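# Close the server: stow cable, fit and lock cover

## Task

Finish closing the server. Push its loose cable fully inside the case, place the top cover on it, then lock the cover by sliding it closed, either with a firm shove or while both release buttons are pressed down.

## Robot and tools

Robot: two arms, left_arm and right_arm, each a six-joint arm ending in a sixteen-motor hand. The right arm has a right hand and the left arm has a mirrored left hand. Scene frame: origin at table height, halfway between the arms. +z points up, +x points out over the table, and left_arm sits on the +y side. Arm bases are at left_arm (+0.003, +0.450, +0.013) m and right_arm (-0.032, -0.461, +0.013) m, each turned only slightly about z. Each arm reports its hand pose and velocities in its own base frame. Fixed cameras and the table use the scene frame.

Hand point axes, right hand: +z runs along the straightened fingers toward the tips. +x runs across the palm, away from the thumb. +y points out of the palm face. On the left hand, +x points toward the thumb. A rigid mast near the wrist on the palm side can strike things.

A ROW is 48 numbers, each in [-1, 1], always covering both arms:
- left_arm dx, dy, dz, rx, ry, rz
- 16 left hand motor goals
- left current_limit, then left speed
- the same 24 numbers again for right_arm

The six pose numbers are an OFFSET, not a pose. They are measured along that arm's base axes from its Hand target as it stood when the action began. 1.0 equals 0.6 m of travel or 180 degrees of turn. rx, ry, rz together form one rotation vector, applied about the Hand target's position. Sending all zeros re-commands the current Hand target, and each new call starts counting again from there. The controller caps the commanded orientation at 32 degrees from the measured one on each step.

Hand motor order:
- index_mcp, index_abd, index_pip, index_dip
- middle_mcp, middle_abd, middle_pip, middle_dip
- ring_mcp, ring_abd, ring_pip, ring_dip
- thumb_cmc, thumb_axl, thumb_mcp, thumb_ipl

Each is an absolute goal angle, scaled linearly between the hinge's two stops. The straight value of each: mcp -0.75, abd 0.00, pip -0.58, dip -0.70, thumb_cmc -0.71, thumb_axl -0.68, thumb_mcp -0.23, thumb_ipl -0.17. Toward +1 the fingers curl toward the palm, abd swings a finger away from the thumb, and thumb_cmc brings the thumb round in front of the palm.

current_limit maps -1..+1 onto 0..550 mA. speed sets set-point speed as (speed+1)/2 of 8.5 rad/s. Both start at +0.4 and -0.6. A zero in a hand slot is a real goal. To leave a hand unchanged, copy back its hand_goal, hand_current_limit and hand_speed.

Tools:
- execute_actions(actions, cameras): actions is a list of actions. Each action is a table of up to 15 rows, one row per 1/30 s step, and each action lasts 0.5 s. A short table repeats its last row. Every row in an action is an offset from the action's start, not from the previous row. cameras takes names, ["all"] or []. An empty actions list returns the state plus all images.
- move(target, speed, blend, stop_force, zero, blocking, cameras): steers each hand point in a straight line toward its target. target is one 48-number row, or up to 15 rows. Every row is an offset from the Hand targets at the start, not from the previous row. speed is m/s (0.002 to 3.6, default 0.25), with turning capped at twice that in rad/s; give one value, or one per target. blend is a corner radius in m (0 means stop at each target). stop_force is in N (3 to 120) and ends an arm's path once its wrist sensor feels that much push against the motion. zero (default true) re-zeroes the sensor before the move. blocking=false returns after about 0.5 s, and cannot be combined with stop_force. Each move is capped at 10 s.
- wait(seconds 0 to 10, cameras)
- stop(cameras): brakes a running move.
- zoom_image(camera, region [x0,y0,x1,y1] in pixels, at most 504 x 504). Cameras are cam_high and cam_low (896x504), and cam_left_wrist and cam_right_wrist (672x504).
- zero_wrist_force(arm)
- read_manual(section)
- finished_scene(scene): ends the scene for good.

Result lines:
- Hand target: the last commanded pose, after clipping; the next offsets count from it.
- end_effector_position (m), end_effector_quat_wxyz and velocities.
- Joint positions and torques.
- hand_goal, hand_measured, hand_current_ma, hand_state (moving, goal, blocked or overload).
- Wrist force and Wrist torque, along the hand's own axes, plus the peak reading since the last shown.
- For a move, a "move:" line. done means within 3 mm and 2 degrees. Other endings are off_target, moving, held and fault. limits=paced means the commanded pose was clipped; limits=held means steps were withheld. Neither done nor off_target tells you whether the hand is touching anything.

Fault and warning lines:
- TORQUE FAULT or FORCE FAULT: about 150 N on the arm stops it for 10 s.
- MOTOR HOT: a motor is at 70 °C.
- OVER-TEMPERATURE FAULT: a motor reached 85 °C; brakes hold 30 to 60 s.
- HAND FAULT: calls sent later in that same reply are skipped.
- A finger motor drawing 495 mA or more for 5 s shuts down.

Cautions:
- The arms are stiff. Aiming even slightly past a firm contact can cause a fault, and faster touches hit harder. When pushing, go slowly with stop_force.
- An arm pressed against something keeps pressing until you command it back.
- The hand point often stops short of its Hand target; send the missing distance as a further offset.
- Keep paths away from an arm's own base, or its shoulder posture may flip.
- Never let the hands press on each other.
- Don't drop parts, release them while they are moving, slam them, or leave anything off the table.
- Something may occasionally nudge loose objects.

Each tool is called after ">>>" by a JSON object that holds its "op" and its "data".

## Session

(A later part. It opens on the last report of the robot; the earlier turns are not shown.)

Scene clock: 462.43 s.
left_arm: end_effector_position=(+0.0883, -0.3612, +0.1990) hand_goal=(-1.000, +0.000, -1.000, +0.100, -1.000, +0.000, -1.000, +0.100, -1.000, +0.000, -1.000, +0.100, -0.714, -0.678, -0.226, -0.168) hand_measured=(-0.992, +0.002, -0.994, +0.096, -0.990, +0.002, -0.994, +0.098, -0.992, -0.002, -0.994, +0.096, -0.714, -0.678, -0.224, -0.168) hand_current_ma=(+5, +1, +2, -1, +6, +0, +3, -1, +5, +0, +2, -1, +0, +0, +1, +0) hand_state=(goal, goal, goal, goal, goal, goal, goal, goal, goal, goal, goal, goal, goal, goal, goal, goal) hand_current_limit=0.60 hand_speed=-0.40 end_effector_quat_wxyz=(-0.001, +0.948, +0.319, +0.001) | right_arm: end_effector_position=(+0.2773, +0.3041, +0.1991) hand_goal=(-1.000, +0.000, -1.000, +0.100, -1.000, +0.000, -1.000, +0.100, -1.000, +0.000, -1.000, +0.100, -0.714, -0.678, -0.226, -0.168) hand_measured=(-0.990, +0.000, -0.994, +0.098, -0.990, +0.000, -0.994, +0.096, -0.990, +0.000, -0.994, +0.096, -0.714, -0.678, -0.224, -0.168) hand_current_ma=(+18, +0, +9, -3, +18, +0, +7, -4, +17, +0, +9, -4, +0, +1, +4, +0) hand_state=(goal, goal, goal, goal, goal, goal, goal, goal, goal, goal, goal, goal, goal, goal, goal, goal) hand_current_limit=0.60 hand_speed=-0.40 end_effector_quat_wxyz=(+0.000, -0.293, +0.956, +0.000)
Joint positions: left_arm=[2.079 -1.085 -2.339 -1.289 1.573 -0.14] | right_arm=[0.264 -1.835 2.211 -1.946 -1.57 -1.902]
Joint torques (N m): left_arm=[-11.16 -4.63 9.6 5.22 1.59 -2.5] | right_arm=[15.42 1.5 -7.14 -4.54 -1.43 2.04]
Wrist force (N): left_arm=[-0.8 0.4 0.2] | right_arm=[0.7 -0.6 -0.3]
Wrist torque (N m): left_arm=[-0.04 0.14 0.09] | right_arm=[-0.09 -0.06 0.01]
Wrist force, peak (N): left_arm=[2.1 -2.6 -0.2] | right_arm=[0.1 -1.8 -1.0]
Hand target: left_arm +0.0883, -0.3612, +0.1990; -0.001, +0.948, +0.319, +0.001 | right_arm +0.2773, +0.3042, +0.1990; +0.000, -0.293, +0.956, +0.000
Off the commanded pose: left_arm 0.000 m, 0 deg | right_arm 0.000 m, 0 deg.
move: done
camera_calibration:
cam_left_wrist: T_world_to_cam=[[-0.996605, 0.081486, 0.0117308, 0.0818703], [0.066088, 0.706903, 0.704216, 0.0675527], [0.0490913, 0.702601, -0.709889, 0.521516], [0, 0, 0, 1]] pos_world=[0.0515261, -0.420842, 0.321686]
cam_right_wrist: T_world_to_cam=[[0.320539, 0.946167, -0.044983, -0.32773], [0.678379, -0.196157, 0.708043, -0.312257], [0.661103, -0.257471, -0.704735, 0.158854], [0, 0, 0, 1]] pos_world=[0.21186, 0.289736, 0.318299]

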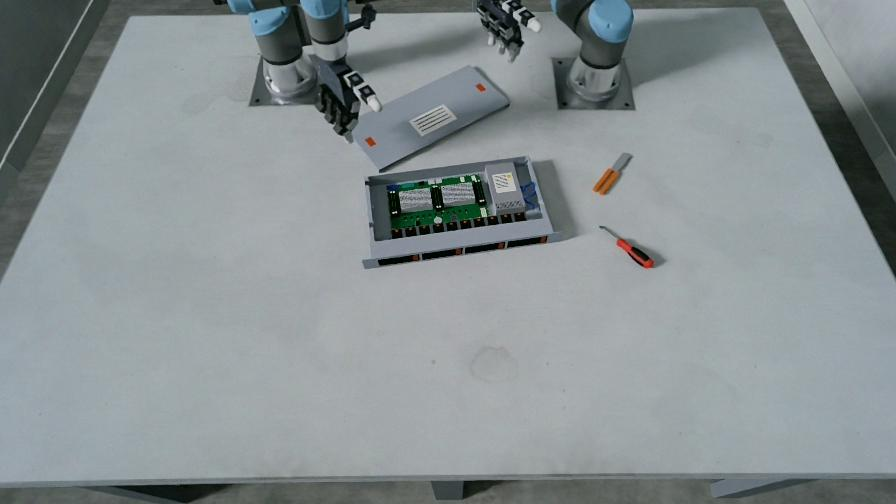

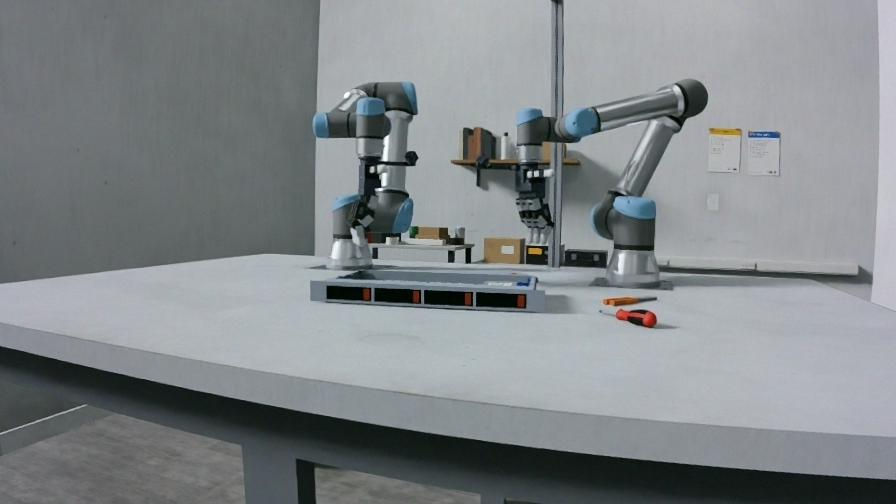

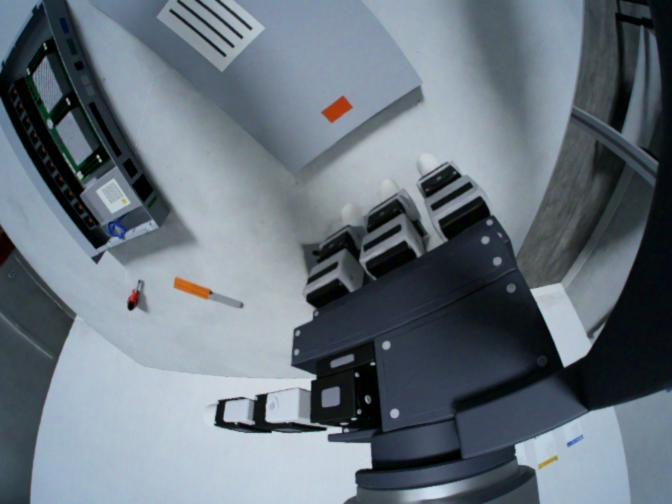

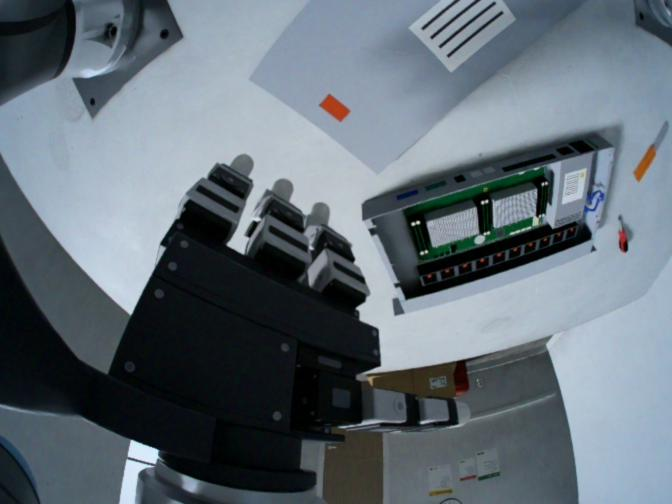

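>>> {"op": "execute_actions", "data": {"actions": []}}

Scene clock: 498.50 s.
left_arm: end_effector_position=(+0.0883, -0.3612, +0.1990) hand_goal=(-1.000, +0.000, -1.000, +0.100, -1.000, +0.000, -1.000, +0.100, -1.000, +0.000, -1.000, +0.100, -0.714, -0.678, -0.226, -0.168) hand_measured=(-0.992, +0.002, -0.994, +0.096, -0.990, +0.002, -0.994, +0.098, -0.992, -0.002, -0.994, +0.096, -0.714, -0.678, -0.224, -0.168) hand_current_ma=(+5, +1, +2, -1, +6, +0, +3, -1, +5, +0, +2, -1, +0, +0, +1, +0) hand_state=(goal, goal, goal, goal, goal, goal, goal, goal, goal, goal, goal, goal, goal, goal, goal, goal) hand_current_limit=0.60 hand_speed=-0.40 end_effector_quat_wxyz=(-0.001, +0.948, +0.319, +0.001) | right_arm: end_effector_position=(+0.2773, +0.3042, +0.1990) hand_goal=(-1.000, +0.000, -1.000, +0.100, -1.000, +0.000, -1.000, +0.100, -1.000, +0.000, -1.000, +0.100, -0.714, -0.678, -0.226, -0.168) hand_measured=(-0.990, +0.000, -0.994, +0.098, -0.990, +0.000, -0.994, +0.096, -0.990, +0.000, -0.994, +0.096, -0.714, -0.678, -0.224, -0.168) hand_current_ma=(+18, +0, +9, -3, +18, +0, +7, -4, +17, +0, +9, -4, +0, +1, +4, +0) hand_state=(goal, goal, goal, goal, goal, goal, goal, goal, goal, goal, goal, goal, goal, goal, goal, goal) hand_current_limit=0.60 hand_speed=-0.40 end_effector_quat_wxyz=(+0.000, -0.293, +0.956, +0.000)
Joint positions: left_arm=[2.079 -1.085 -2.339 -1.289 1.573 -0.14] | right_arm=[0.264 -1.835 2.211 -1.946 -1.57 -1.902]
Joint velocities: within noise
Joint torques (N m): left_arm=[-11.08 -4.72 9.62 5.19 1.52 -2.34] | right_arm=[13.86 -0.14 -18.97 -4.29 -1.46 2]
Wrist force (N): left_arm=[-0.5 0.1 0.5] | right_arm=[0.5 -0.8 -0.5]
Wrist torque (N m): left_arm=[-0.11 0.11 0.12] | right_arm=[-0.11 -0.03 -0.02]
Wrist force, peak (N): left_arm=[-1.0 0.0 0.1] | right_arm=[0.9 -0.9 -0.6]
Hand target: left_arm +0.0883, -0.3612, +0.1990; -0.001, +0.948, +0.319, +0.001 | right_arm +0.2773, +0.3042, +0.1990; +0.000, -0.293, +0.956, +0.000
Off the commanded pose: left_arm 0.000 m, 0 deg | right_arm 0.000 m, 0 deg.
camera_calibration:
cam_left_wrist: T_world_to_cam=[[-0.996605, 0.081486, 0.0117308, 0.0818703], [0.066088, 0.706903, 0.704216, 0.0675527], [0.0490913, 0.702601, -0.709889, 0.521516], [0, 0, 0, 1]] pos_world=[0.0515261, -0.420842, 0.321686]
cam_right_wrist: T_world_to_cam=[[0.320414, 0.946203, -0.0451194, -0.327738], [0.678388, -0.195958, 0.708089, -0.312173], [0.661154, -0.25749, -0.704681, 0.158852], [0, 0, 0, 1]] pos_world=[0.21176, 0.289836, 0.318199]

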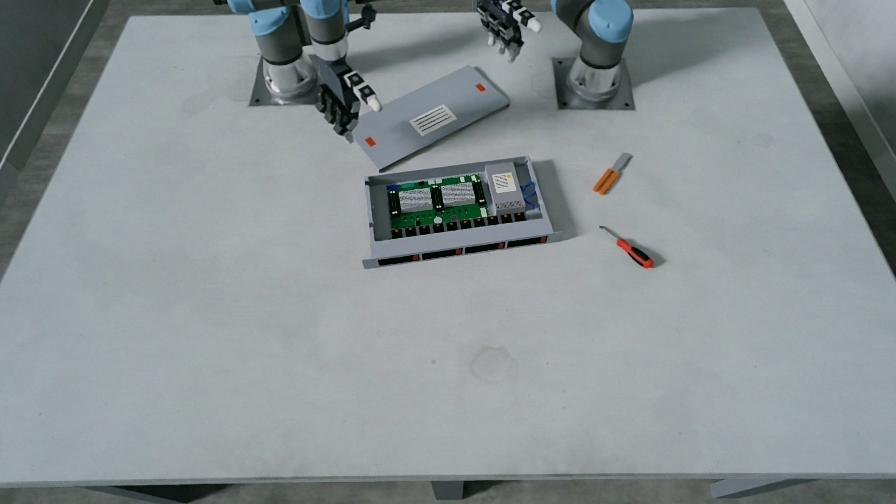

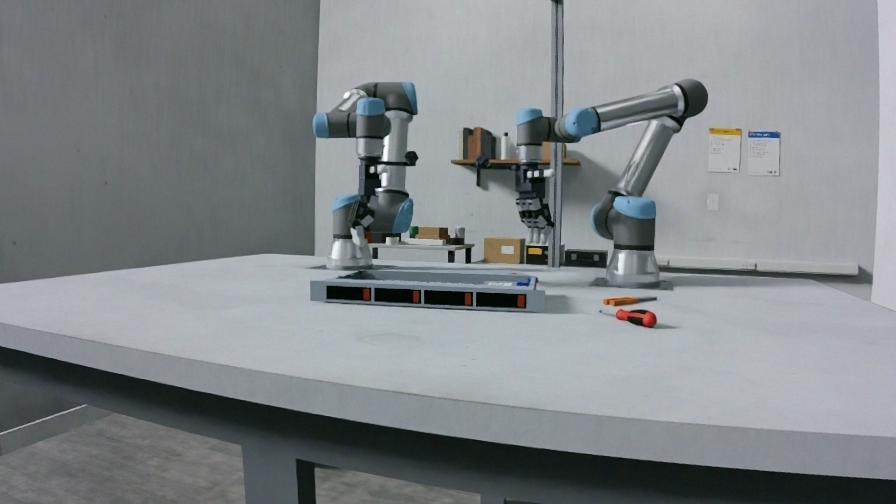

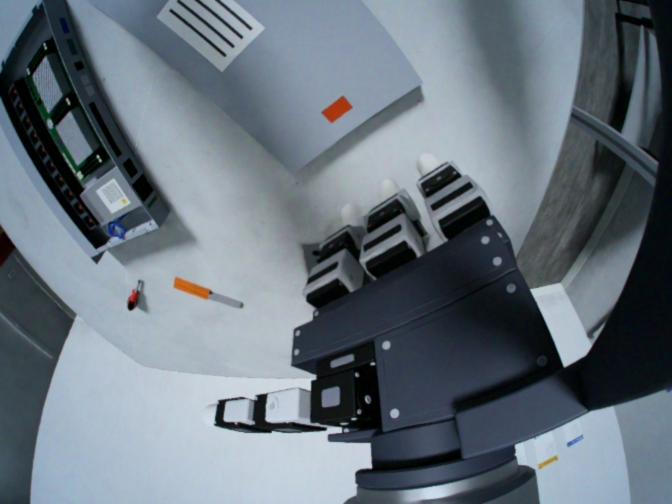

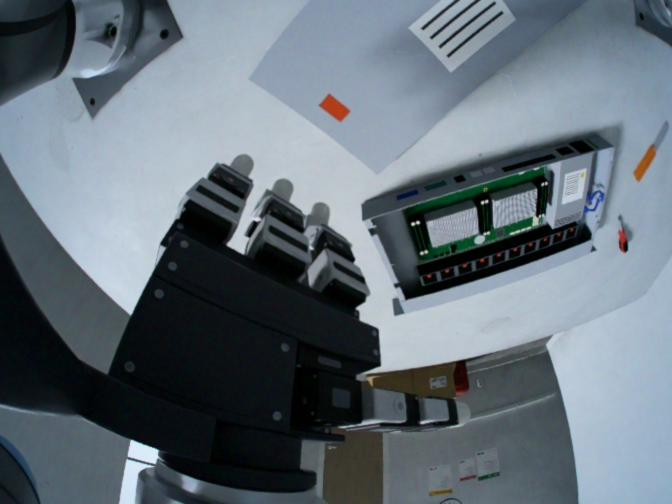

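>>> {"op": "move", "data": {"target": [0,0,-0.14,0,0,0,-1,0,-1,0.1,-1,0,-1,0.1,-1,0,-1,0.1,-0.714,-0.678,-0.226,-0.168,0.6,-0.4,0,0,-0.14,0,0,0,-1,0,-1,0.1,-1,0,-1,0.1,-1,0,-1,0.1,-0.714,-0.678,-0.226,-0.168,0.6,-0.4], "speed": 0.08, "cameras": ["cam_high", "cam_left_wrist", "cam_right_wrist"]}}

>>> {"op": "zoom_image", "data": {"camera": "cam_high", "region": [310, 20, 560, 200]}}

Scene clock: 519.60 s.
left_arm: end_effector_position=(+0.0883, -0.3612, +0.1151) hand_goal=(-1.000, +0.000, -1.000, +0.100, -1.000, +0.000, -1.000, +0.100, -1.000, +0.000, -1.000, +0.100, -0.714, -0.678, -0.226, -0.168) hand_measured=(-0.992, +0.002, -0.994, +0.096, -0.990, +0.002, -0.994, +0.098, -0.992, -0.002, -0.994, +0.096, -0.714, -0.678, -0.224, -0.168) hand_current_ma=(+5, +1, +2, -1, +6, +0, +3, -1, +5, +0, +2, -1, +0, +0, +1, +0) hand_state=(goal, goal, goal, goal, goal, goal, goal, goal, goal, goal, goal, goal, goal, goal, goal, goal) hand_current_limit=0.60 hand_speed=-0.40 end_effector_quat_wxyz=(-0.001, +0.948, +0.319, +0.001) | right_arm: end_effector_position=(+0.2773, +0.3042, +0.1151) hand_goal=(-1.000, +0.000, -1.000, +0.100, -1.000, +0.000, -1.000, +0.100, -1.000, +0.000, -1.000, +0.100, -0.714, -0.678, -0.226, -0.168) hand_measured=(-0.990, +0.000, -0.994, +0.098, -0.990, +0.000, -0.994, +0.096, -0.990, +0.000, -0.994, +0.096, -0.714, -0.678, -0.224, -0.168) hand_current_ma=(+18, +0, +9, -3, +18, +0, +7, -4, +17, +0, +9, -4, +0, +1, +4, +0) hand_state=(goal, goal, goal, goal, goal, goal, goal, goal, goal, goal, goal, goal, goal, goal, goal, goal) hand_current_limit=0.60 hand_speed=-0.40 end_effector_quat_wxyz=(+0.000, -0.293, +0.956, +0.000)
Joint positions: left_arm=[2.079 -1.211 -2.512 -0.991 1.573 -0.14] | right_arm=[0.264 -1.706 2.361 -2.225 -1.57 -1.902]
Joint torques (N m): left_arm=[-11.19 -1.9 7.79 5.15 1.44 -2.19] | right_arm=[13.39 -2.22 -4.27 -4.42 1.17 1.95]
Wrist force (N): left_arm=[-0.4 -0.2 -0.2] | right_arm=[0.6 -0.4 -0.3]
Wrist torque (N m): left_arm=[-0.09 0.05 0.12] | right_arm=[-0.07 -0.05 -0.02]
Wrist force, peak (N): left_arm=[-0.7 0.0 1.5] | right_arm=[0.6 -0.8 -1.3]
Hand target: left_arm +0.0883, -0.3612, +0.1150; -0.001, +0.948, +0.319, +0.001 | right_arm +0.2773, +0.3042, +0.1150; +0.000, -0.293, +0.956, +0.000
Off the commanded pose: left_arm 0.000 m, 0 deg | right_arm 0.000 m, 0 deg.
move: done
camera_calibration:
cam_left_wrist: T_world_to_cam=[[-0.996599, 0.0815563, 0.0118013, 0.082867], [0.0661876, 0.706896, 0.704214, 0.126629], [0.0490908, 0.7026, -0.70989, 0.461956], [0, 0, 0, 1]] pos_world=[0.0515262, -0.420842, 0.237786]
cam_right_wrist: T_world_to_cam=[[0.320393, 0.946208, -0.0451408, -0.331516], [0.678397, -0.19593, 0.708088, -0.252774], [0.661154, -0.25749, -0.70468, 0.0997296], [0, 0, 0, 1]] pos_world=[0.21176, 0.289836, 0.234299]
Images, in order (width x height): cam_high 896x504, cam_left_wrist 672x504, cam_right_wrist 672x504.

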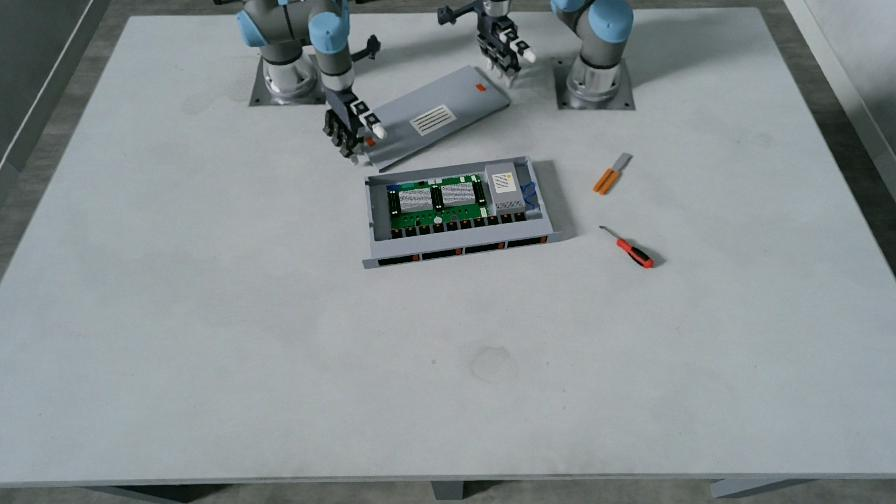

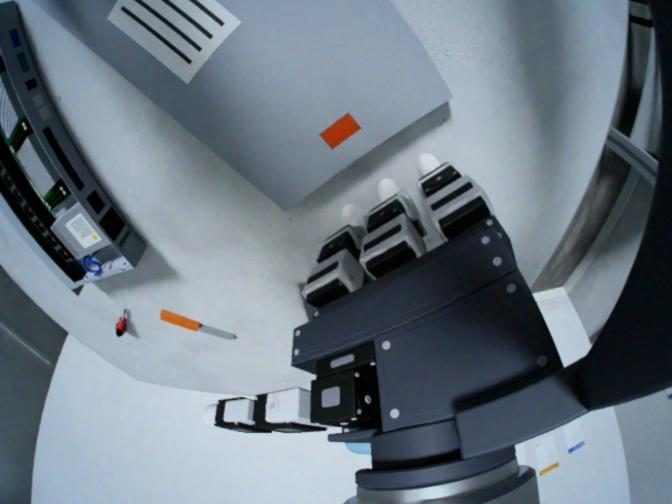

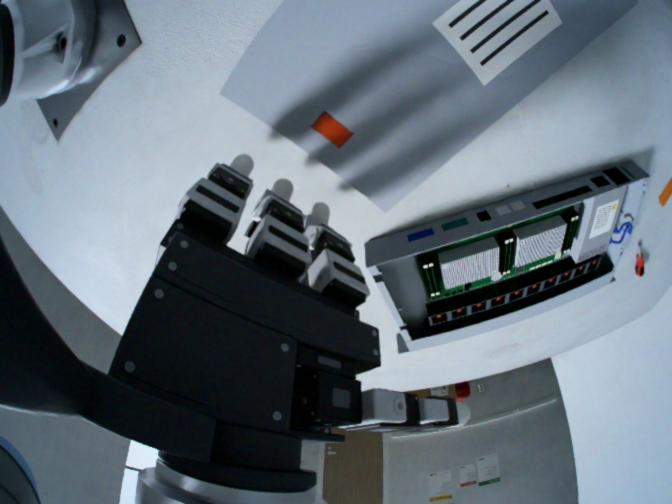

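Scaled by 2.016 from the camera's 896x504 image, which has a finer 1280x720 frame.

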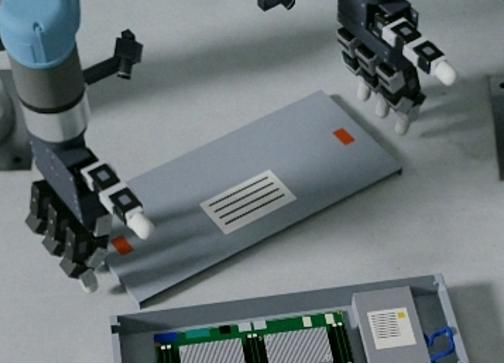

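>>> {"op": "move", "data": {"target": [0,0,-0.035,0,0,0,-1,0,-1,0.1,-1,0,-1,0.1,-1,0,-1,0.1,-0.714,-0.678,-0.226,-0.168,0.6,-0.4,0,0,-0.035,0,0,0,-1,0,-1,0.1,-1,0,-1,0.1,-1,0,-1,0.1,-0.714,-0.678,-0.226,-0.168,0.6,-0.4], "speed": 0.012, "stop_force": 4}}

>>> {"op": "move", "data": {"target": [0,0,0.0017,0,0,0,-1,0,-1,0.1,-1,0,-1,0.1,-1,0,-1,0.1,-0.714,-0.678,-0.226,-0.168,0.7,-0.4,0,0,0.0017,0,0,0,-1,0,-1,0.1,-1,0,-1,0.1,-1,0,-1,0.1,-0.714,-0.678,-0.226,-0.168,0.7,-0.4], "speed": 0.01, "cameras": ["cam_high", "cam_left_wrist", "cam_right_wrist"]}}

Scene clock: 532.63 s.
left_arm: end_effector_position=(+0.0883, -0.3612, +0.1000) hand_goal=(-1.000, +0.000, -1.000, +0.100, -1.000, +0.000, -1.000, +0.100, -1.000, +0.000, -1.000, +0.100, -0.714, -0.678, -0.226, -0.168) hand_measured=(-0.994, +0.002, -0.998, +0.110, -0.994, +0.002, -0.996, +0.108, -0.992, -0.002, -0.996, +0.104, -0.714, -0.678, -0.224, -0.168) hand_current_ma=(+2, +0, +1, +6, +3, +0, +1, +4, +4, +0, +1, +1, +0, +0, +1, +0) hand_state=(goal, goal, goal, goal, goal, goal, goal, goal, goal, goal, goal, goal, goal, goal, goal, goal) hand_current_limit=0.60 hand_speed=-0.40 end_effector_quat_wxyz=(-0.001, +0.948, +0.319, +0.001) | right_arm: end_effector_position=(+0.2773, +0.3042, +0.1020) hand_goal=(-1.000, +0.000, -1.000, +0.100, -1.000, +0.000, -1.000, +0.100, -1.000, +0.000, -1.000, +0.100, -0.714, -0.678, -0.226, -0.168) hand_measured=(-0.998, +0.000, -0.998, +0.112, -0.990, +0.000, -0.994, +0.096, -0.990, +0.000, -0.994, +0.096, -0.714, -0.678, -0.224, -0.168) hand_current_ma=(+2, +0, +2, +20, +18, +0, +7, -4, +17, +0, +9, -4, +0, +1, +4, +0) hand_state=(goal, goal, goal, goal, goal, goal, goal, goal, goal, goal, goal, goal, goal, goal, goal, goal) hand_current_limit=0.60 hand_speed=-0.40 end_effector_quat_wxyz=(+0.000, -0.293, +0.956, +0.000)
Joint positions: left_arm=[2.079 -1.247 -2.539 -0.928 1.573 -0.14] | right_arm=[0.264 -1.678 2.381 -2.273 -1.57 -1.902]
Joint torques (N m): left_arm=[1.44 14.49 32.23 -0.61 -0.07 0.16] | right_arm=[9.86 -25.12 -35.45 -0.4 -0.43 1.15]
Wrist force (N): left_arm=[-1.2 1.1 -2.2] | right_arm=[0.5 -0.1 -2.0]
Wrist torque (N m): left_arm=[0.09 0.10 0.04] | right_arm=[0.08 -0.07 -0.04]
Wrist force, peak (N): left_arm=[-0.9 2.2 -8.8] | right_arm=[0.8 0.6 -6.0]
Hand target: left_arm +0.0883, -0.3612, +0.1000; -0.001, +0.948, +0.319, +0.001 (not the last commanded pose) | right_arm +0.2773, +0.3042, +0.1020; +0.000, -0.293, +0.956, +0.000 (not the last commanded pose)
Off the commanded pose: left_arm 0.006 m, 0 deg | right_arm 0.008 m, 0 deg.
move: contact (left_arm, right_arm)

Scene clock: 533.33 s.
left_arm: end_effector_position=(+0.0883, -0.3612, +0.1009) hand_goal=(-1.000, +0.000, -1.000, +0.100, -1.000, +0.000, -1.000, +0.100, -1.000, +0.000, -1.000, +0.100, -0.714, -0.678, -0.226, -0.168) hand_measured=(-0.994, +0.002, -0.998, +0.102, -0.994, +0.002, -0.996, +0.102, -0.992, -0.002, -0.996, +0.104, -0.714, -0.678, -0.224, -0.168) hand_current_ma=(+3, +0, +1, +1, +4, +0, +1, +1, +4, +0, +1, +1, +0, +0, +1, +0) hand_state=(goal, goal, goal, goal, goal, goal, goal, goal, goal, goal, goal, goal, goal, goal, goal, goal) hand_current_limit=0.70 hand_speed=-0.40 end_effector_quat_wxyz=(-0.001, +0.948, +0.319, +0.001) | right_arm: end_effector_position=(+0.2773, +0.3042, +0.1029) hand_goal=(-1.000, +0.000, -1.000, +0.100, -1.000, +0.000, -1.000, +0.100, -1.000, +0.000, -1.000, +0.100, -0.714, -0.678, -0.226, -0.168) hand_measured=(-0.996, +0.000, -0.998, +0.102, -0.990, +0.000, -0.994, +0.096, -0.990, +0.000, -0.994, +0.096, -0.714, -0.678, -0.224, -0.168) hand_current_ma=(+5, +0, +2, +3, +18, +0, +7, -4, +17, +0, +9, -4, +0, +1, +4, +0) hand_state=(goal, goal, goal, goal, goal, goal, goal, goal, goal, goal, goal, goal, goal, goal, goal, goal) hand_current_limit=0.70 hand_speed=-0.40 end_effector_quat_wxyz=(+0.000, -0.293, +0.956, +0.000)
Joint positions: left_arm=[2.079 -1.244 -2.538 -0.932 1.573 -0.14] | right_arm=[0.264 -1.68 2.379 -2.269 -1.57 -1.902]
Joint torques (N m): left_arm=[1.31 14.59 34.16 -0.51 -0.08 -1.19] | right_arm=[9.8 -24.13 -37.2 -0.8 -0.27 1.17]
Wrist force (N): left_arm=[-0.4 -0.1 -0.2] | right_arm=[0.4 -0.5 -0.4]
Wrist torque (N m): left_arm=[-0.09 0.05 0.12] | right_arm=[-0.07 -0.03 -0.04]
Wrist force, peak (N): left_arm=[-0.7 1.2 -2.4] | right_arm=[0.5 0.2 -2.1]
Hand target: left_arm +0.0883, -0.3612, +0.1010; -0.001, +0.948, +0.319, +0.001 | right_arm +0.2773, +0.3042, +0.1030; +0.000, -0.293, +0.956, +0.000
Off the commanded pose: left_arm 0.000 m, 0 deg | right_arm 0.000 m, 0 deg.
move: done
camera_calibration:
cam_left_wrist: T_world_to_cam=[[-0.996598, 0.0815603, 0.0118053, 0.0830354], [0.0661933, 0.706896, 0.704214, 0.136628], [0.0490907, 0.7026, -0.70989, 0.451876], [0, 0, 0, 1]] pos_world=[0.0515262, -0.420842, 0.223586]
cam_right_wrist: T_world_to_cam=[[0.320393, 0.946208, -0.0451408, -0.332067], [0.678397, -0.19593, 0.708088, -0.244136], [0.661154, -0.25749, -0.70468, 0.0911325], [0, 0, 0, 1]] pos_world=[0.21176, 0.289836, 0.222099]
Images, in order (width x height): cam_high 896x504, cam_left_wrist 672x504, cam_right_wrist 672x504.

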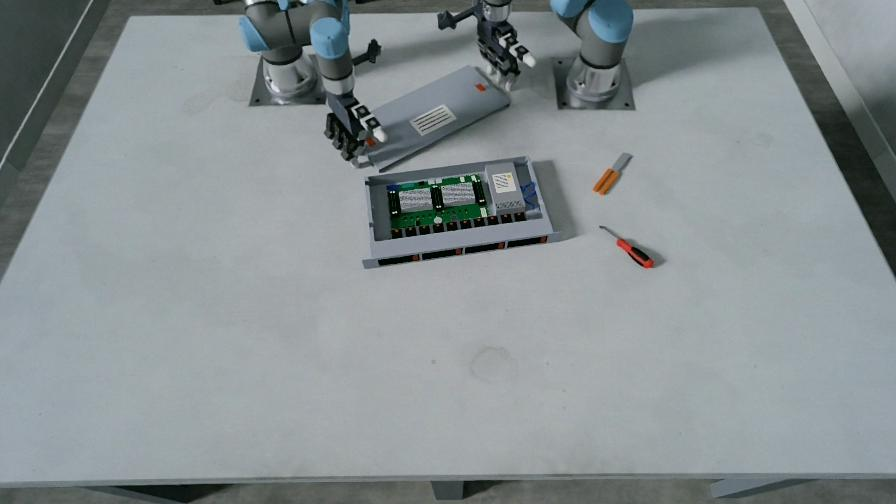

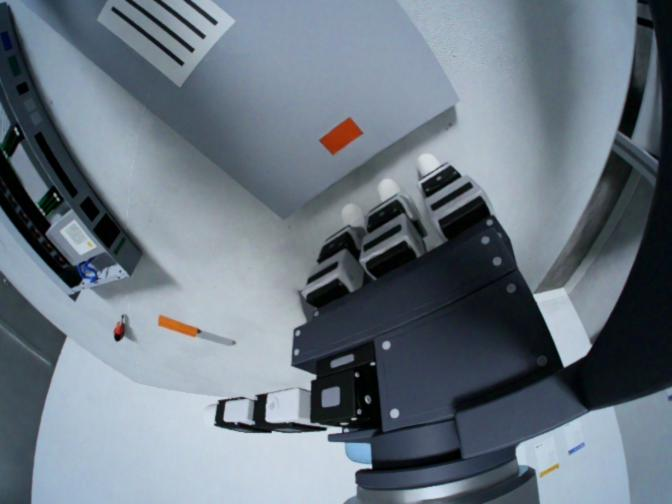

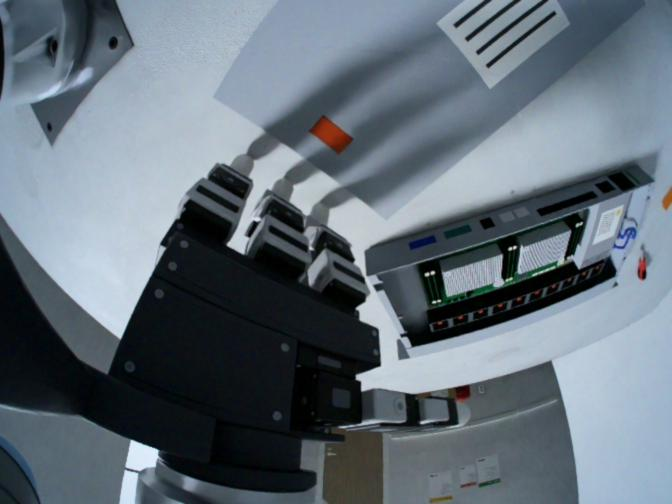

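>>> {"op": "move", "data": {"target": [0.0402,-0.0532,0,0,0,0,-1,0,-1,0.1,-1,0,-1,0.1,-1,0,-1,0.1,-0.714,-0.678,-0.226,-0.168,0.7,-0.4,-0.0374,0.0552,0,0,0,0,-1,0,-1,0.1,-1,0,-1,0.1,-1,0,-1,0.1,-0.714,-0.678,-0.226,-0.168,0.7,-0.4], "speed": 0.012, "stop_force": 20, "cameras": ["cam_left_wrist", "cam_right_wrist"]}}

Scene clock: 545.17 s.
left_arm: end_effector_position=(+0.1101, -0.3900, +0.1009) hand_goal=(-1.000, +0.000, -1.000, +0.100, -1.000, +0.000, -1.000, +0.100, -1.000, +0.000, -1.000, +0.100, -0.714, -0.678, -0.226, -0.168) hand_measured=(-1.000, +0.002, -1.000, +0.082, -1.002, +0.002, -1.000, +0.066, -1.002, -0.002, -1.000, +0.050, -0.714, -0.678, -0.224, -0.168) hand_current_ma=(+0, +0, +0, -15, +0, +0, +0, -40, +0, +0, +0, -75, +0, +0, +1, +0) hand_state=(goal, goal, goal, goal, goal, goal, goal, blocked, goal, goal, goal, blocked, goal, goal, goal, goal) hand_current_limit=0.70 hand_speed=-0.40 end_effector_quat_wxyz=(-0.001, +0.948, +0.319, +0.001) | right_arm: end_effector_position=(+0.2559, +0.3358, +0.1031) hand_goal=(-1.000, +0.000, -1.000, +0.100, -1.000, +0.000, -1.000, +0.100, -1.000, +0.000, -1.000, +0.100, -0.714, -0.678, -0.226, -0.168) hand_measured=(-1.002, +0.002, -1.000, +0.050, -1.002, +0.004, -1.000, +0.062, -1.000, +0.004, -1.000, +0.078, -0.714, -0.678, -0.224, -0.168) hand_current_ma=(-2, +2, -1, -143, -1, +5, +0, -97, +0, +4, +0, -51, +0, +1, +4, +0) hand_state=(goal, goal, goal, blocked, goal, goal, goal, blocked, goal, goal, goal, blocked, goal, goal, goal, goal) hand_current_limit=0.70 hand_speed=-0.40 end_effector_quat_wxyz=(+0.000, -0.293, +0.956, +0.000)
Joint positions: left_arm=[2.095 -1.35 -2.471 -0.894 1.573 -0.124] | right_arm=[0.368 -1.672 2.372 -2.27 -1.57 -1.798]
Joint torques (N m): left_arm=[-9.44 19.76 10.46 2.14 1.27 -1.77] | right_arm=[-8.82 -16.62 -1.92 0.77 6.29 -1.19]
Wrist force (N): left_arm=[-0.3 -14.4 -6.6] | right_arm=[1.7 -16.3 -9.4]
Wrist torque (N m): left_arm=[1.49 -0.15 0.48] | right_arm=[2.28 0.11 -0.04]
Wrist force, peak (N): left_arm=[-0.1 -21.5 -11.1] | right_arm=[1.6 -21.8 -9.0]
Hand target: left_arm +0.1101, -0.3900, +0.1009; -0.001, +0.948, +0.319, +0.001 (not the last commanded pose) | right_arm +0.2559, +0.3358, +0.1031; +0.000, -0.293, +0.956, +0.000 (not the last commanded pose)
Off the commanded pose: left_arm 0.004 m, 0 deg | right_arm 0.002 m, 0 deg.
move: contact (left_arm, right_arm)
camera_calibration:
cam_left_wrist: T_world_to_cam=[[-0.996597, 0.0815528, 0.0119654, 0.107071], [0.066287, 0.706695, 0.704407, 0.155405], [0.0489904, 0.702803, -0.709696, 0.471096], [0, 0, 0, 1]] pos_world=[0.0733266, -0.449643, 0.223586]
cam_right_wrist: T_world_to_cam=[[0.320403, 0.94621, -0.0450497, -0.35516], [0.67824, -0.195944, 0.708235, -0.223563], [0.661311, -0.257475, -0.704538, 0.113356], [0, 0, 0, 1]] pos_world=[0.19046, 0.321436, 0.222199]
Images, in order (width x height): cam_left_wrist 672x504, cam_right_wrist 672x504.

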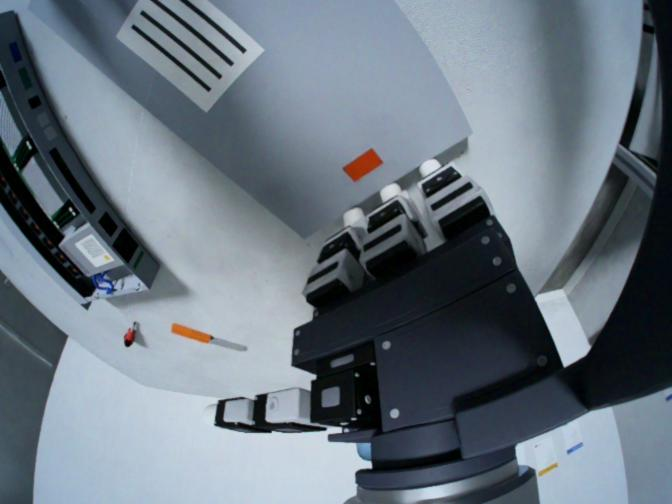

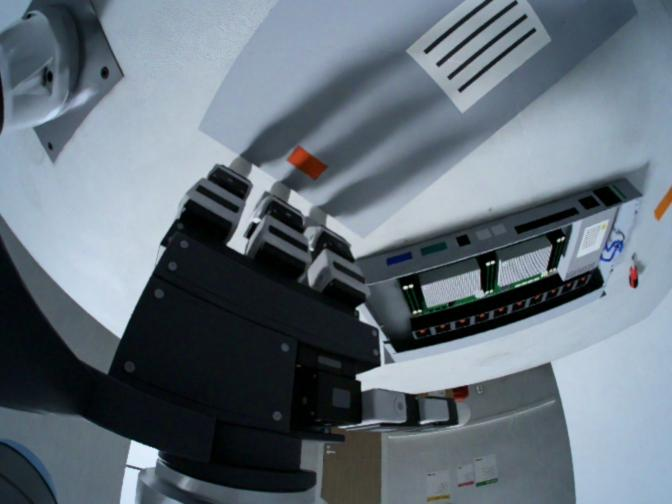

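>>> {"op": "move", "data": {"target": [0.0201,-0.0266,0,0,0,0,-1,0,-1,0.1,-1,0,-1,0.1,-1,0,-1,0.1,-0.714,-0.678,-0.226,-0.168,0.7,-0.4,-0.0187,0.0276,0,0,0,0,-1,0,-1,0.1,-1,0,-1,0.1,-1,0,-1,0.1,-0.714,-0.678,-0.226,-0.168,0.7,-0.4], "speed": 0.008, "stop_force": 26, "zero": false, "cameras": ["cam_left_wrist", "cam_right_wrist"]}}

Scene clock: 561.67 s.
left_arm: end_effector_position=(+0.1107, -0.3909, +0.1008) hand_goal=(-1.000, +0.000, -1.000, +0.100, -1.000, +0.000, -1.000, +0.100, -1.000, +0.000, -1.000, +0.100, -0.714, -0.678, -0.226, -0.168) hand_measured=(-1.000, +0.002, -1.000, +0.072, -1.002, +0.002, -1.000, +0.056, -1.002, -0.002, -1.002, +0.040, -0.714, -0.678, -0.224, -0.168) hand_current_ma=(+0, +0, +0, -31, +0, +0, +0, -61, +0, +0, +0, -101, +0, +0, +1, +0) hand_state=(goal, goal, goal, blocked, goal, goal, goal, blocked, goal, goal, goal, blocked, goal, goal, goal, goal) hand_current_limit=0.70 hand_speed=-0.40 end_effector_quat_wxyz=(-0.001, +0.948, +0.318, +0.001) | right_arm: end_effector_position=(+0.2551, +0.3368, +0.1030) hand_goal=(-1.000, +0.000, -1.000, +0.100, -1.000, +0.000, -1.000, +0.100, -1.000, +0.000, -1.000, +0.100, -0.714, -0.678, -0.226, -0.168) hand_measured=(-1.002, +0.004, -1.002, +0.038, -1.002, +0.006, -1.000, +0.052, -1.000, +0.006, -1.000, +0.068, -0.714, -0.678, -0.224, -0.168) hand_current_ma=(-3, +5, -1, -186, -2, +9, -1, -135, -1, +7, +0, -82, +0, +1, +4, +0) hand_state=(goal, goal, goal, blocked, goal, goal, goal, blocked, goal, goal, goal, blocked, goal, goal, goal, goal) hand_current_limit=0.70 hand_speed=-0.40 end_effector_quat_wxyz=(+0.000, -0.293, +0.956, +0.000)
Joint positions: left_arm=[2.095 -1.353 -2.469 -0.893 1.573 -0.124] | right_arm=[0.371 -1.672 2.372 -2.27 -1.57 -1.795]
Joint torques (N m): left_arm=[-9.4 18.76 11.45 3.35 1.33 -1.76] | right_arm=[-7.2 -15.06 -0.58 0.47 8.34 -1.27]
Wrist force (N): left_arm=[0.1 -22.4 -12.5] | right_arm=[2.1 -23.3 -12.4]
Wrist torque (N m): left_arm=[2.62 -0.28 0.72] | right_arm=[3.19 0.30 -0.16]
Wrist force, peak (N): left_arm=[-0.1 -28.2 -15.7] | right_arm=[2.2 -27.6 -12.6]
Hand target: left_arm +0.1107, -0.3909, +0.1008; -0.001, +0.948, +0.318, +0.001 (not the last commanded pose) | right_arm +0.2551, +0.3368, +0.1030; +0.000, -0.293, +0.956, +0.000 (not the last commanded pose)
Off the commanded pose: left_arm 0.019 m, 0 deg | right_arm 0.019 m, 0 deg.
move: contact (left_arm, right_arm)
camera_calibration:
cam_left_wrist: T_world_to_cam=[[-0.996582, 0.0816918, 0.0122862, 0.107842], [0.0665911, 0.70638, 0.704694, 0.155908], [0.048889, 0.703103, -0.709405, 0.471772], [0, 0, 0, 1]] pos_world=[0.0740273, -0.450644, 0.223485]
cam_right_wrist: T_world_to_cam=[[0.320607, 0.946134, -0.0451819, -0.355835], [0.678332, -0.196044, 0.708119, -0.222784], [0.661117, -0.257676, -0.704647, 0.114268], [0, 0, 0, 1]] pos_world=[0.18966, 0.322436, 0.222199]
Images, in order (width x height): cam_left_wrist 672x504, cam_right_wrist 672x504.

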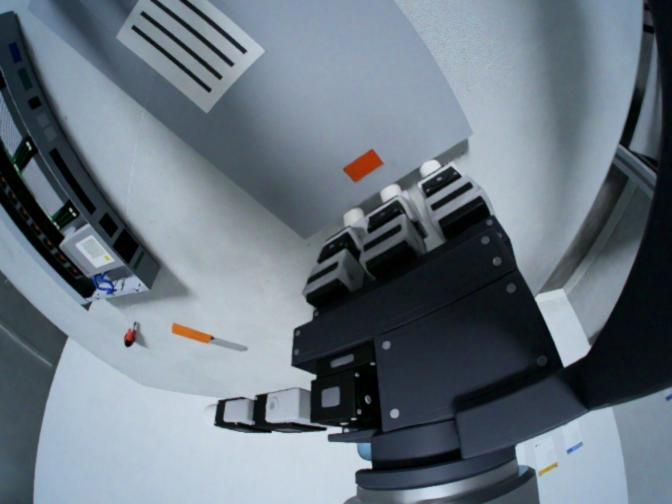

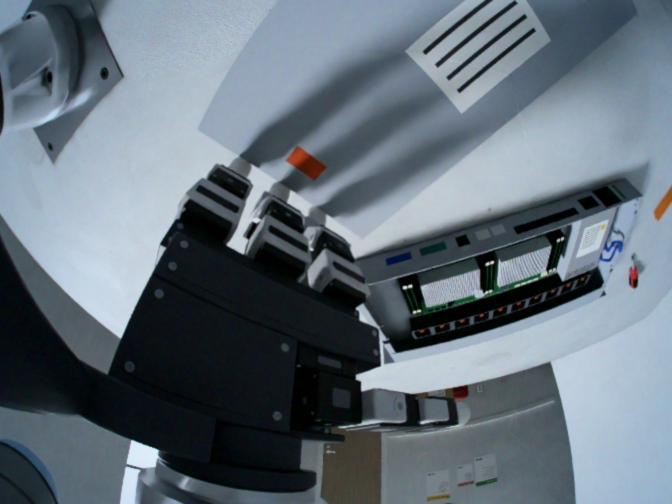

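>>> {"op": "move", "data": {"target": [-0.0022,-0.0025,0,0,0,-0.00556,-1,0,-1,0.1,-1,0,-1,0.1,-1,0,-1,0.1,-0.714,-0.678,-0.226,-0.168,0.7,-0.4,0.0031,0.0013,0,0,0,-0.00556,-1,0,-1,0.1,-1,0,-1,0.1,-1,0,-1,0.1,-0.714,-0.678,-0.226,-0.168,0.7,-0.4], "speed": 0.01}}

Scene clock: 586.00 s.
left_arm: end_effector_position=(+0.1094, -0.3924, +0.1008) hand_goal=(-1.000, +0.000, -1.000, +0.100, -1.000, +0.000, -1.000, +0.100, -1.000, +0.000, -1.000, +0.100, -0.714, -0.678, -0.226, -0.168) hand_measured=(-1.002, +0.000, -1.000, +0.064, -1.002, +0.000, -1.000, +0.056, -1.000, -0.002, -1.000, +0.046, -0.714, -0.678, -0.224, -0.168) hand_current_ma=(+0, +0, +0, -46, +0, +0, +0, -61, +0, -1, +0, -87, +0, +0, +1, +0) hand_state=(goal, goal, goal, blocked, goal, goal, goal, blocked, goal, goal, goal, blocked, goal, goal, goal, goal) hand_current_limit=0.70 hand_speed=-0.40 end_effector_quat_wxyz=(-0.001, +0.951, +0.310, +0.001) | right_arm: end_effector_position=(+0.2569, +0.3375, +0.1030) hand_goal=(-1.000, +0.000, -1.000, +0.100, -1.000, +0.000, -1.000, +0.100, -1.000, +0.000, -1.000, +0.100, -0.714, -0.678, -0.226, -0.168) hand_measured=(-1.002, +0.004, -1.000, +0.040, -1.002, +0.008, -1.000, +0.052, -1.002, +0.006, -1.000, +0.056, -0.714, -0.678, -0.224, -0.168) hand_current_ma=(-1, +5, -1, -175, -2, +9, -1, -135, -1, +7, -1, -118, +0, +1, +4, +0) hand_state=(goal, goal, goal, blocked, goal, goal, goal, blocked, goal, goal, goal, blocked, goal, goal, goal, goal) hand_current_limit=0.70 hand_speed=-0.40 end_effector_quat_wxyz=(+0.000, -0.285, +0.959, +0.000)
Joint positions: left_arm=[2.094 -1.354 -2.468 -0.893 1.573 -0.108] | right_arm=[0.371 -1.67 2.371 -2.27 -1.57 -1.777]
Joint torques (N m): left_arm=[-9.11 1.15 41.15 10.87 1.77 2.76] | right_arm=[23.07 1.15 -26.84 -1.05 9.65 2.48]
Wrist force (N): left_arm=[-0.1 -19.4 -9.3] | right_arm=[1.5 -21.8 -13.3]
Wrist torque (N m): left_arm=[2.12 0.12 0.27] | right_arm=[3.17 0.46 -0.51]
Wrist force, peak (N): left_arm=[0.3 -22.8 -12.9] | right_arm=[1.2 -23.0 -14.3]
Hand target: left_arm +0.1094, -0.3924, +0.1008; -0.001, +0.951, +0.310, +0.001 | right_arm +0.2570, +0.3375, +0.1030; +0.000, -0.285, +0.959, +0.000
Off the commanded pose: left_arm 0.000 m, 0 deg | right_arm 0.000 m, 0 deg.
move: done

>>> {"op": "move", "data": {"target": [[0.0007,-0.0010,0,0,0,0,-1,0,-1,0.1,-1,0,-1,0.1,-1,0,-1,0.1,-0.714,-0.678,-0.226,-0.168,0.7,-0.4,-0.0005,0.0007,0,0,0,0,-1,0,-1,0.1,-1,0,-1,0.1,-1,0,-1,0.1,-0.714,-0.678,-0.226,-0.168,0.7,-0.4],[0.0007,-0.0010,0.01,0,0,0,-1,0,-1,0.1,-1,0,-1,0.1,-1,0,-1,0.1,-0.714,-0.678,-0.226,-0.168,0.7,-0.4,-0.0005,0.0007,0.01,0,0,0,-1,0,-1,0.1,-1,0,-1,0.1,-1,0,-1,0.1,-0.714,-0.678,-0.226,-0.168,0.7,-0.4]], "speed": 0.012, "cameras": ["cam_low", "cam_high", "cam_right_wrist"]}}

>>> {"op": "zoom_image", "data": {"camera": "cam_high", "region": [330, 40, 540, 180]}}

>>> {"op": "zoom_image", "data": {"camera": "cam_low", "region": [300, 200, 600, 320]}}

Scene clock: 601.67 s.
left_arm: end_effector_position=(+0.1098, -0.3930, +0.1067) hand_goal=(-1.000, +0.000, -1.000, +0.100, -1.000, +0.000, -1.000, +0.100, -1.000, +0.000, -1.000, +0.100, -0.714, -0.678, -0.226, -0.168) hand_measured=(-1.002, +0.000, -1.000, +0.050, -1.002, +0.000, -1.000, +0.046, -1.002, -0.004, -1.000, +0.042, -0.714, -0.678, -0.224, -0.168) hand_current_ma=(+0, +0, +0, -77, +0, +0, +0, -86, +0, -1, +0, -99, +0, +0, +1, +0) hand_state=(goal, goal, goal, blocked, goal, goal, goal, blocked, goal, goal, goal, blocked, goal, goal, goal, goal) hand_current_limit=0.70 hand_speed=-0.40 end_effector_quat_wxyz=(-0.001, +0.951, +0.310, +0.001) | right_arm: end_effector_position=(+0.2567, +0.3380, +0.1089) hand_goal=(-1.000, +0.000, -1.000, +0.100, -1.000, +0.000, -1.000, +0.100, -1.000, +0.000, -1.000, +0.100, -0.714, -0.678, -0.226, -0.168) hand_measured=(-1.002, -0.002, -1.000, +0.040, -1.002, +0.002, -1.000, +0.046, -1.002, +0.000, -1.000, +0.048, -0.714, -0.678, -0.224, -0.168) hand_current_ma=(-1, -1, -1, -175, -1, +1, -1, -159, -1, +0, -1, -147, +0, +1, +4, +0) hand_state=(goal, goal, goal, blocked, goal, goal, goal, blocked, goal, goal, goal, blocked, goal, goal, goal, goal) hand_current_limit=0.70 hand_speed=-0.40 end_effector_quat_wxyz=(+0.000, -0.285, +0.959, +0.000)
Joint positions: left_arm=[2.094 -1.342 -2.457 -0.916 1.573 -0.108] | right_arm=[0.373 -1.683 2.362 -2.249 -1.57 -1.776]
Joint torques (N m): left_arm=[14.97 25.4 52.8 4.79 1.8 2.48] | right_arm=[23.03 -28.41 -36.13 0.22 7.46 1.85]
Wrist force (N): left_arm=[-0.6 -24.2 5.3] | right_arm=[0.6 -21.9 4.8]
Wrist torque (N m): left_arm=[0.82 0.24 0.49] | right_arm=[1.31 -0.15 -0.46]
Wrist force, peak (N): left_arm=[0.5 -27.1 -12.9] | right_arm=[1.9 -25.8 -13.7]
Hand target: left_arm +0.1098, -0.3930, +0.1068; -0.001, +0.951, +0.310, +0.001 | right_arm +0.2567, +0.3380, +0.1090; +0.000, -0.285, +0.959, +0.000
Off the commanded pose: left_arm 0.000 m, 0 deg | right_arm 0.000 m, 0 deg.
move: done
camera_calibration:
cam_right_wrist: T_world_to_cam=[[0.337101, 0.940388, -0.045094, -0.35946], [0.674809, -0.207944, 0.70809, -0.222849], [0.656503, -0.269128, -0.70468, 0.122766], [0, 0, 0, 1]] pos_world=[0.190959, 0.324732, 0.228099]
Images, in order (width x height): cam_high 896x504, cam_low 896x504, cam_right_wrist 672x504.

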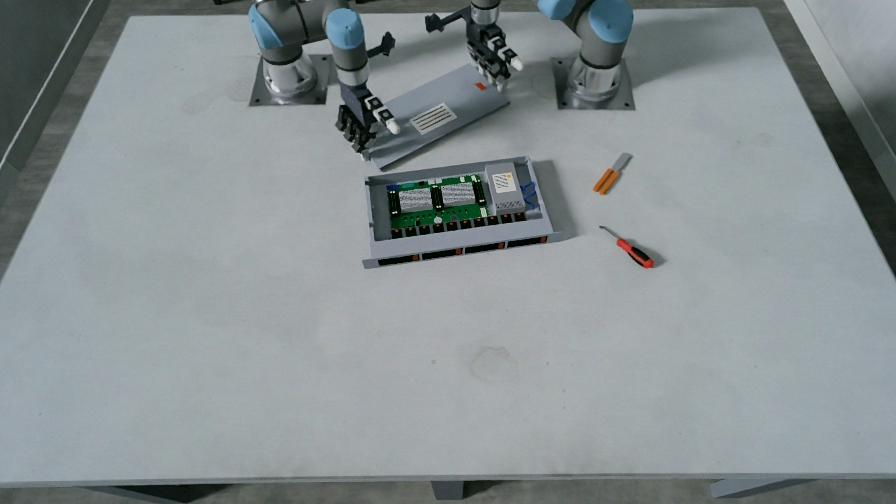

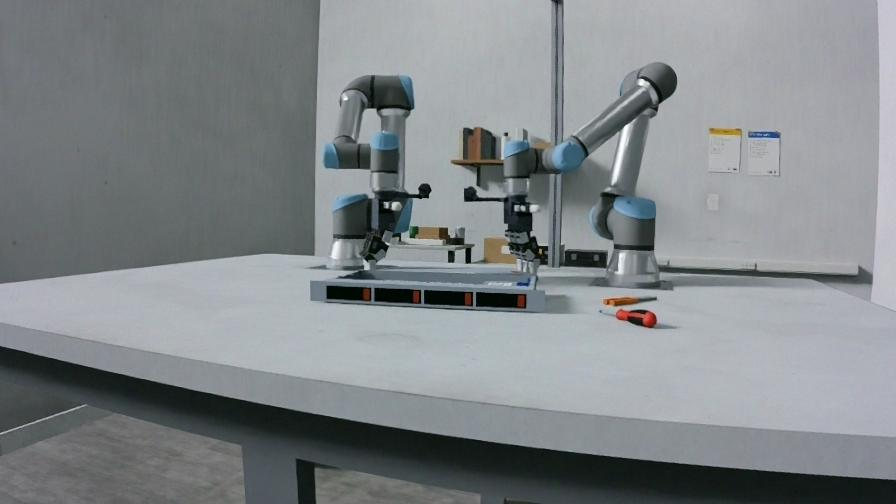

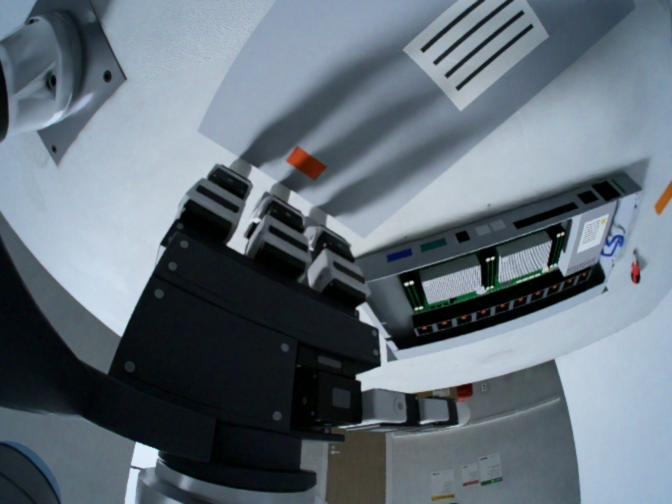

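Scaled by 2.400 from the camera's 896x504 image, which has a finer 1280x720 frame.

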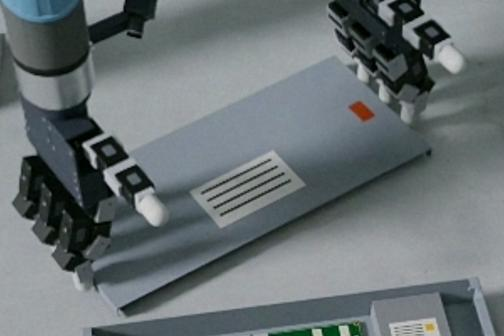

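Scaled by 1.680 from the camera's 896x504 image, which has a finer 1280x720 frame.

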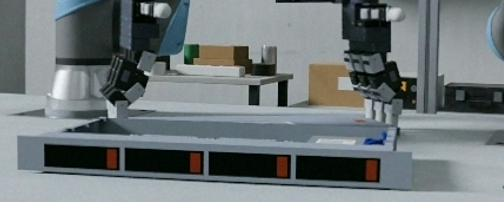

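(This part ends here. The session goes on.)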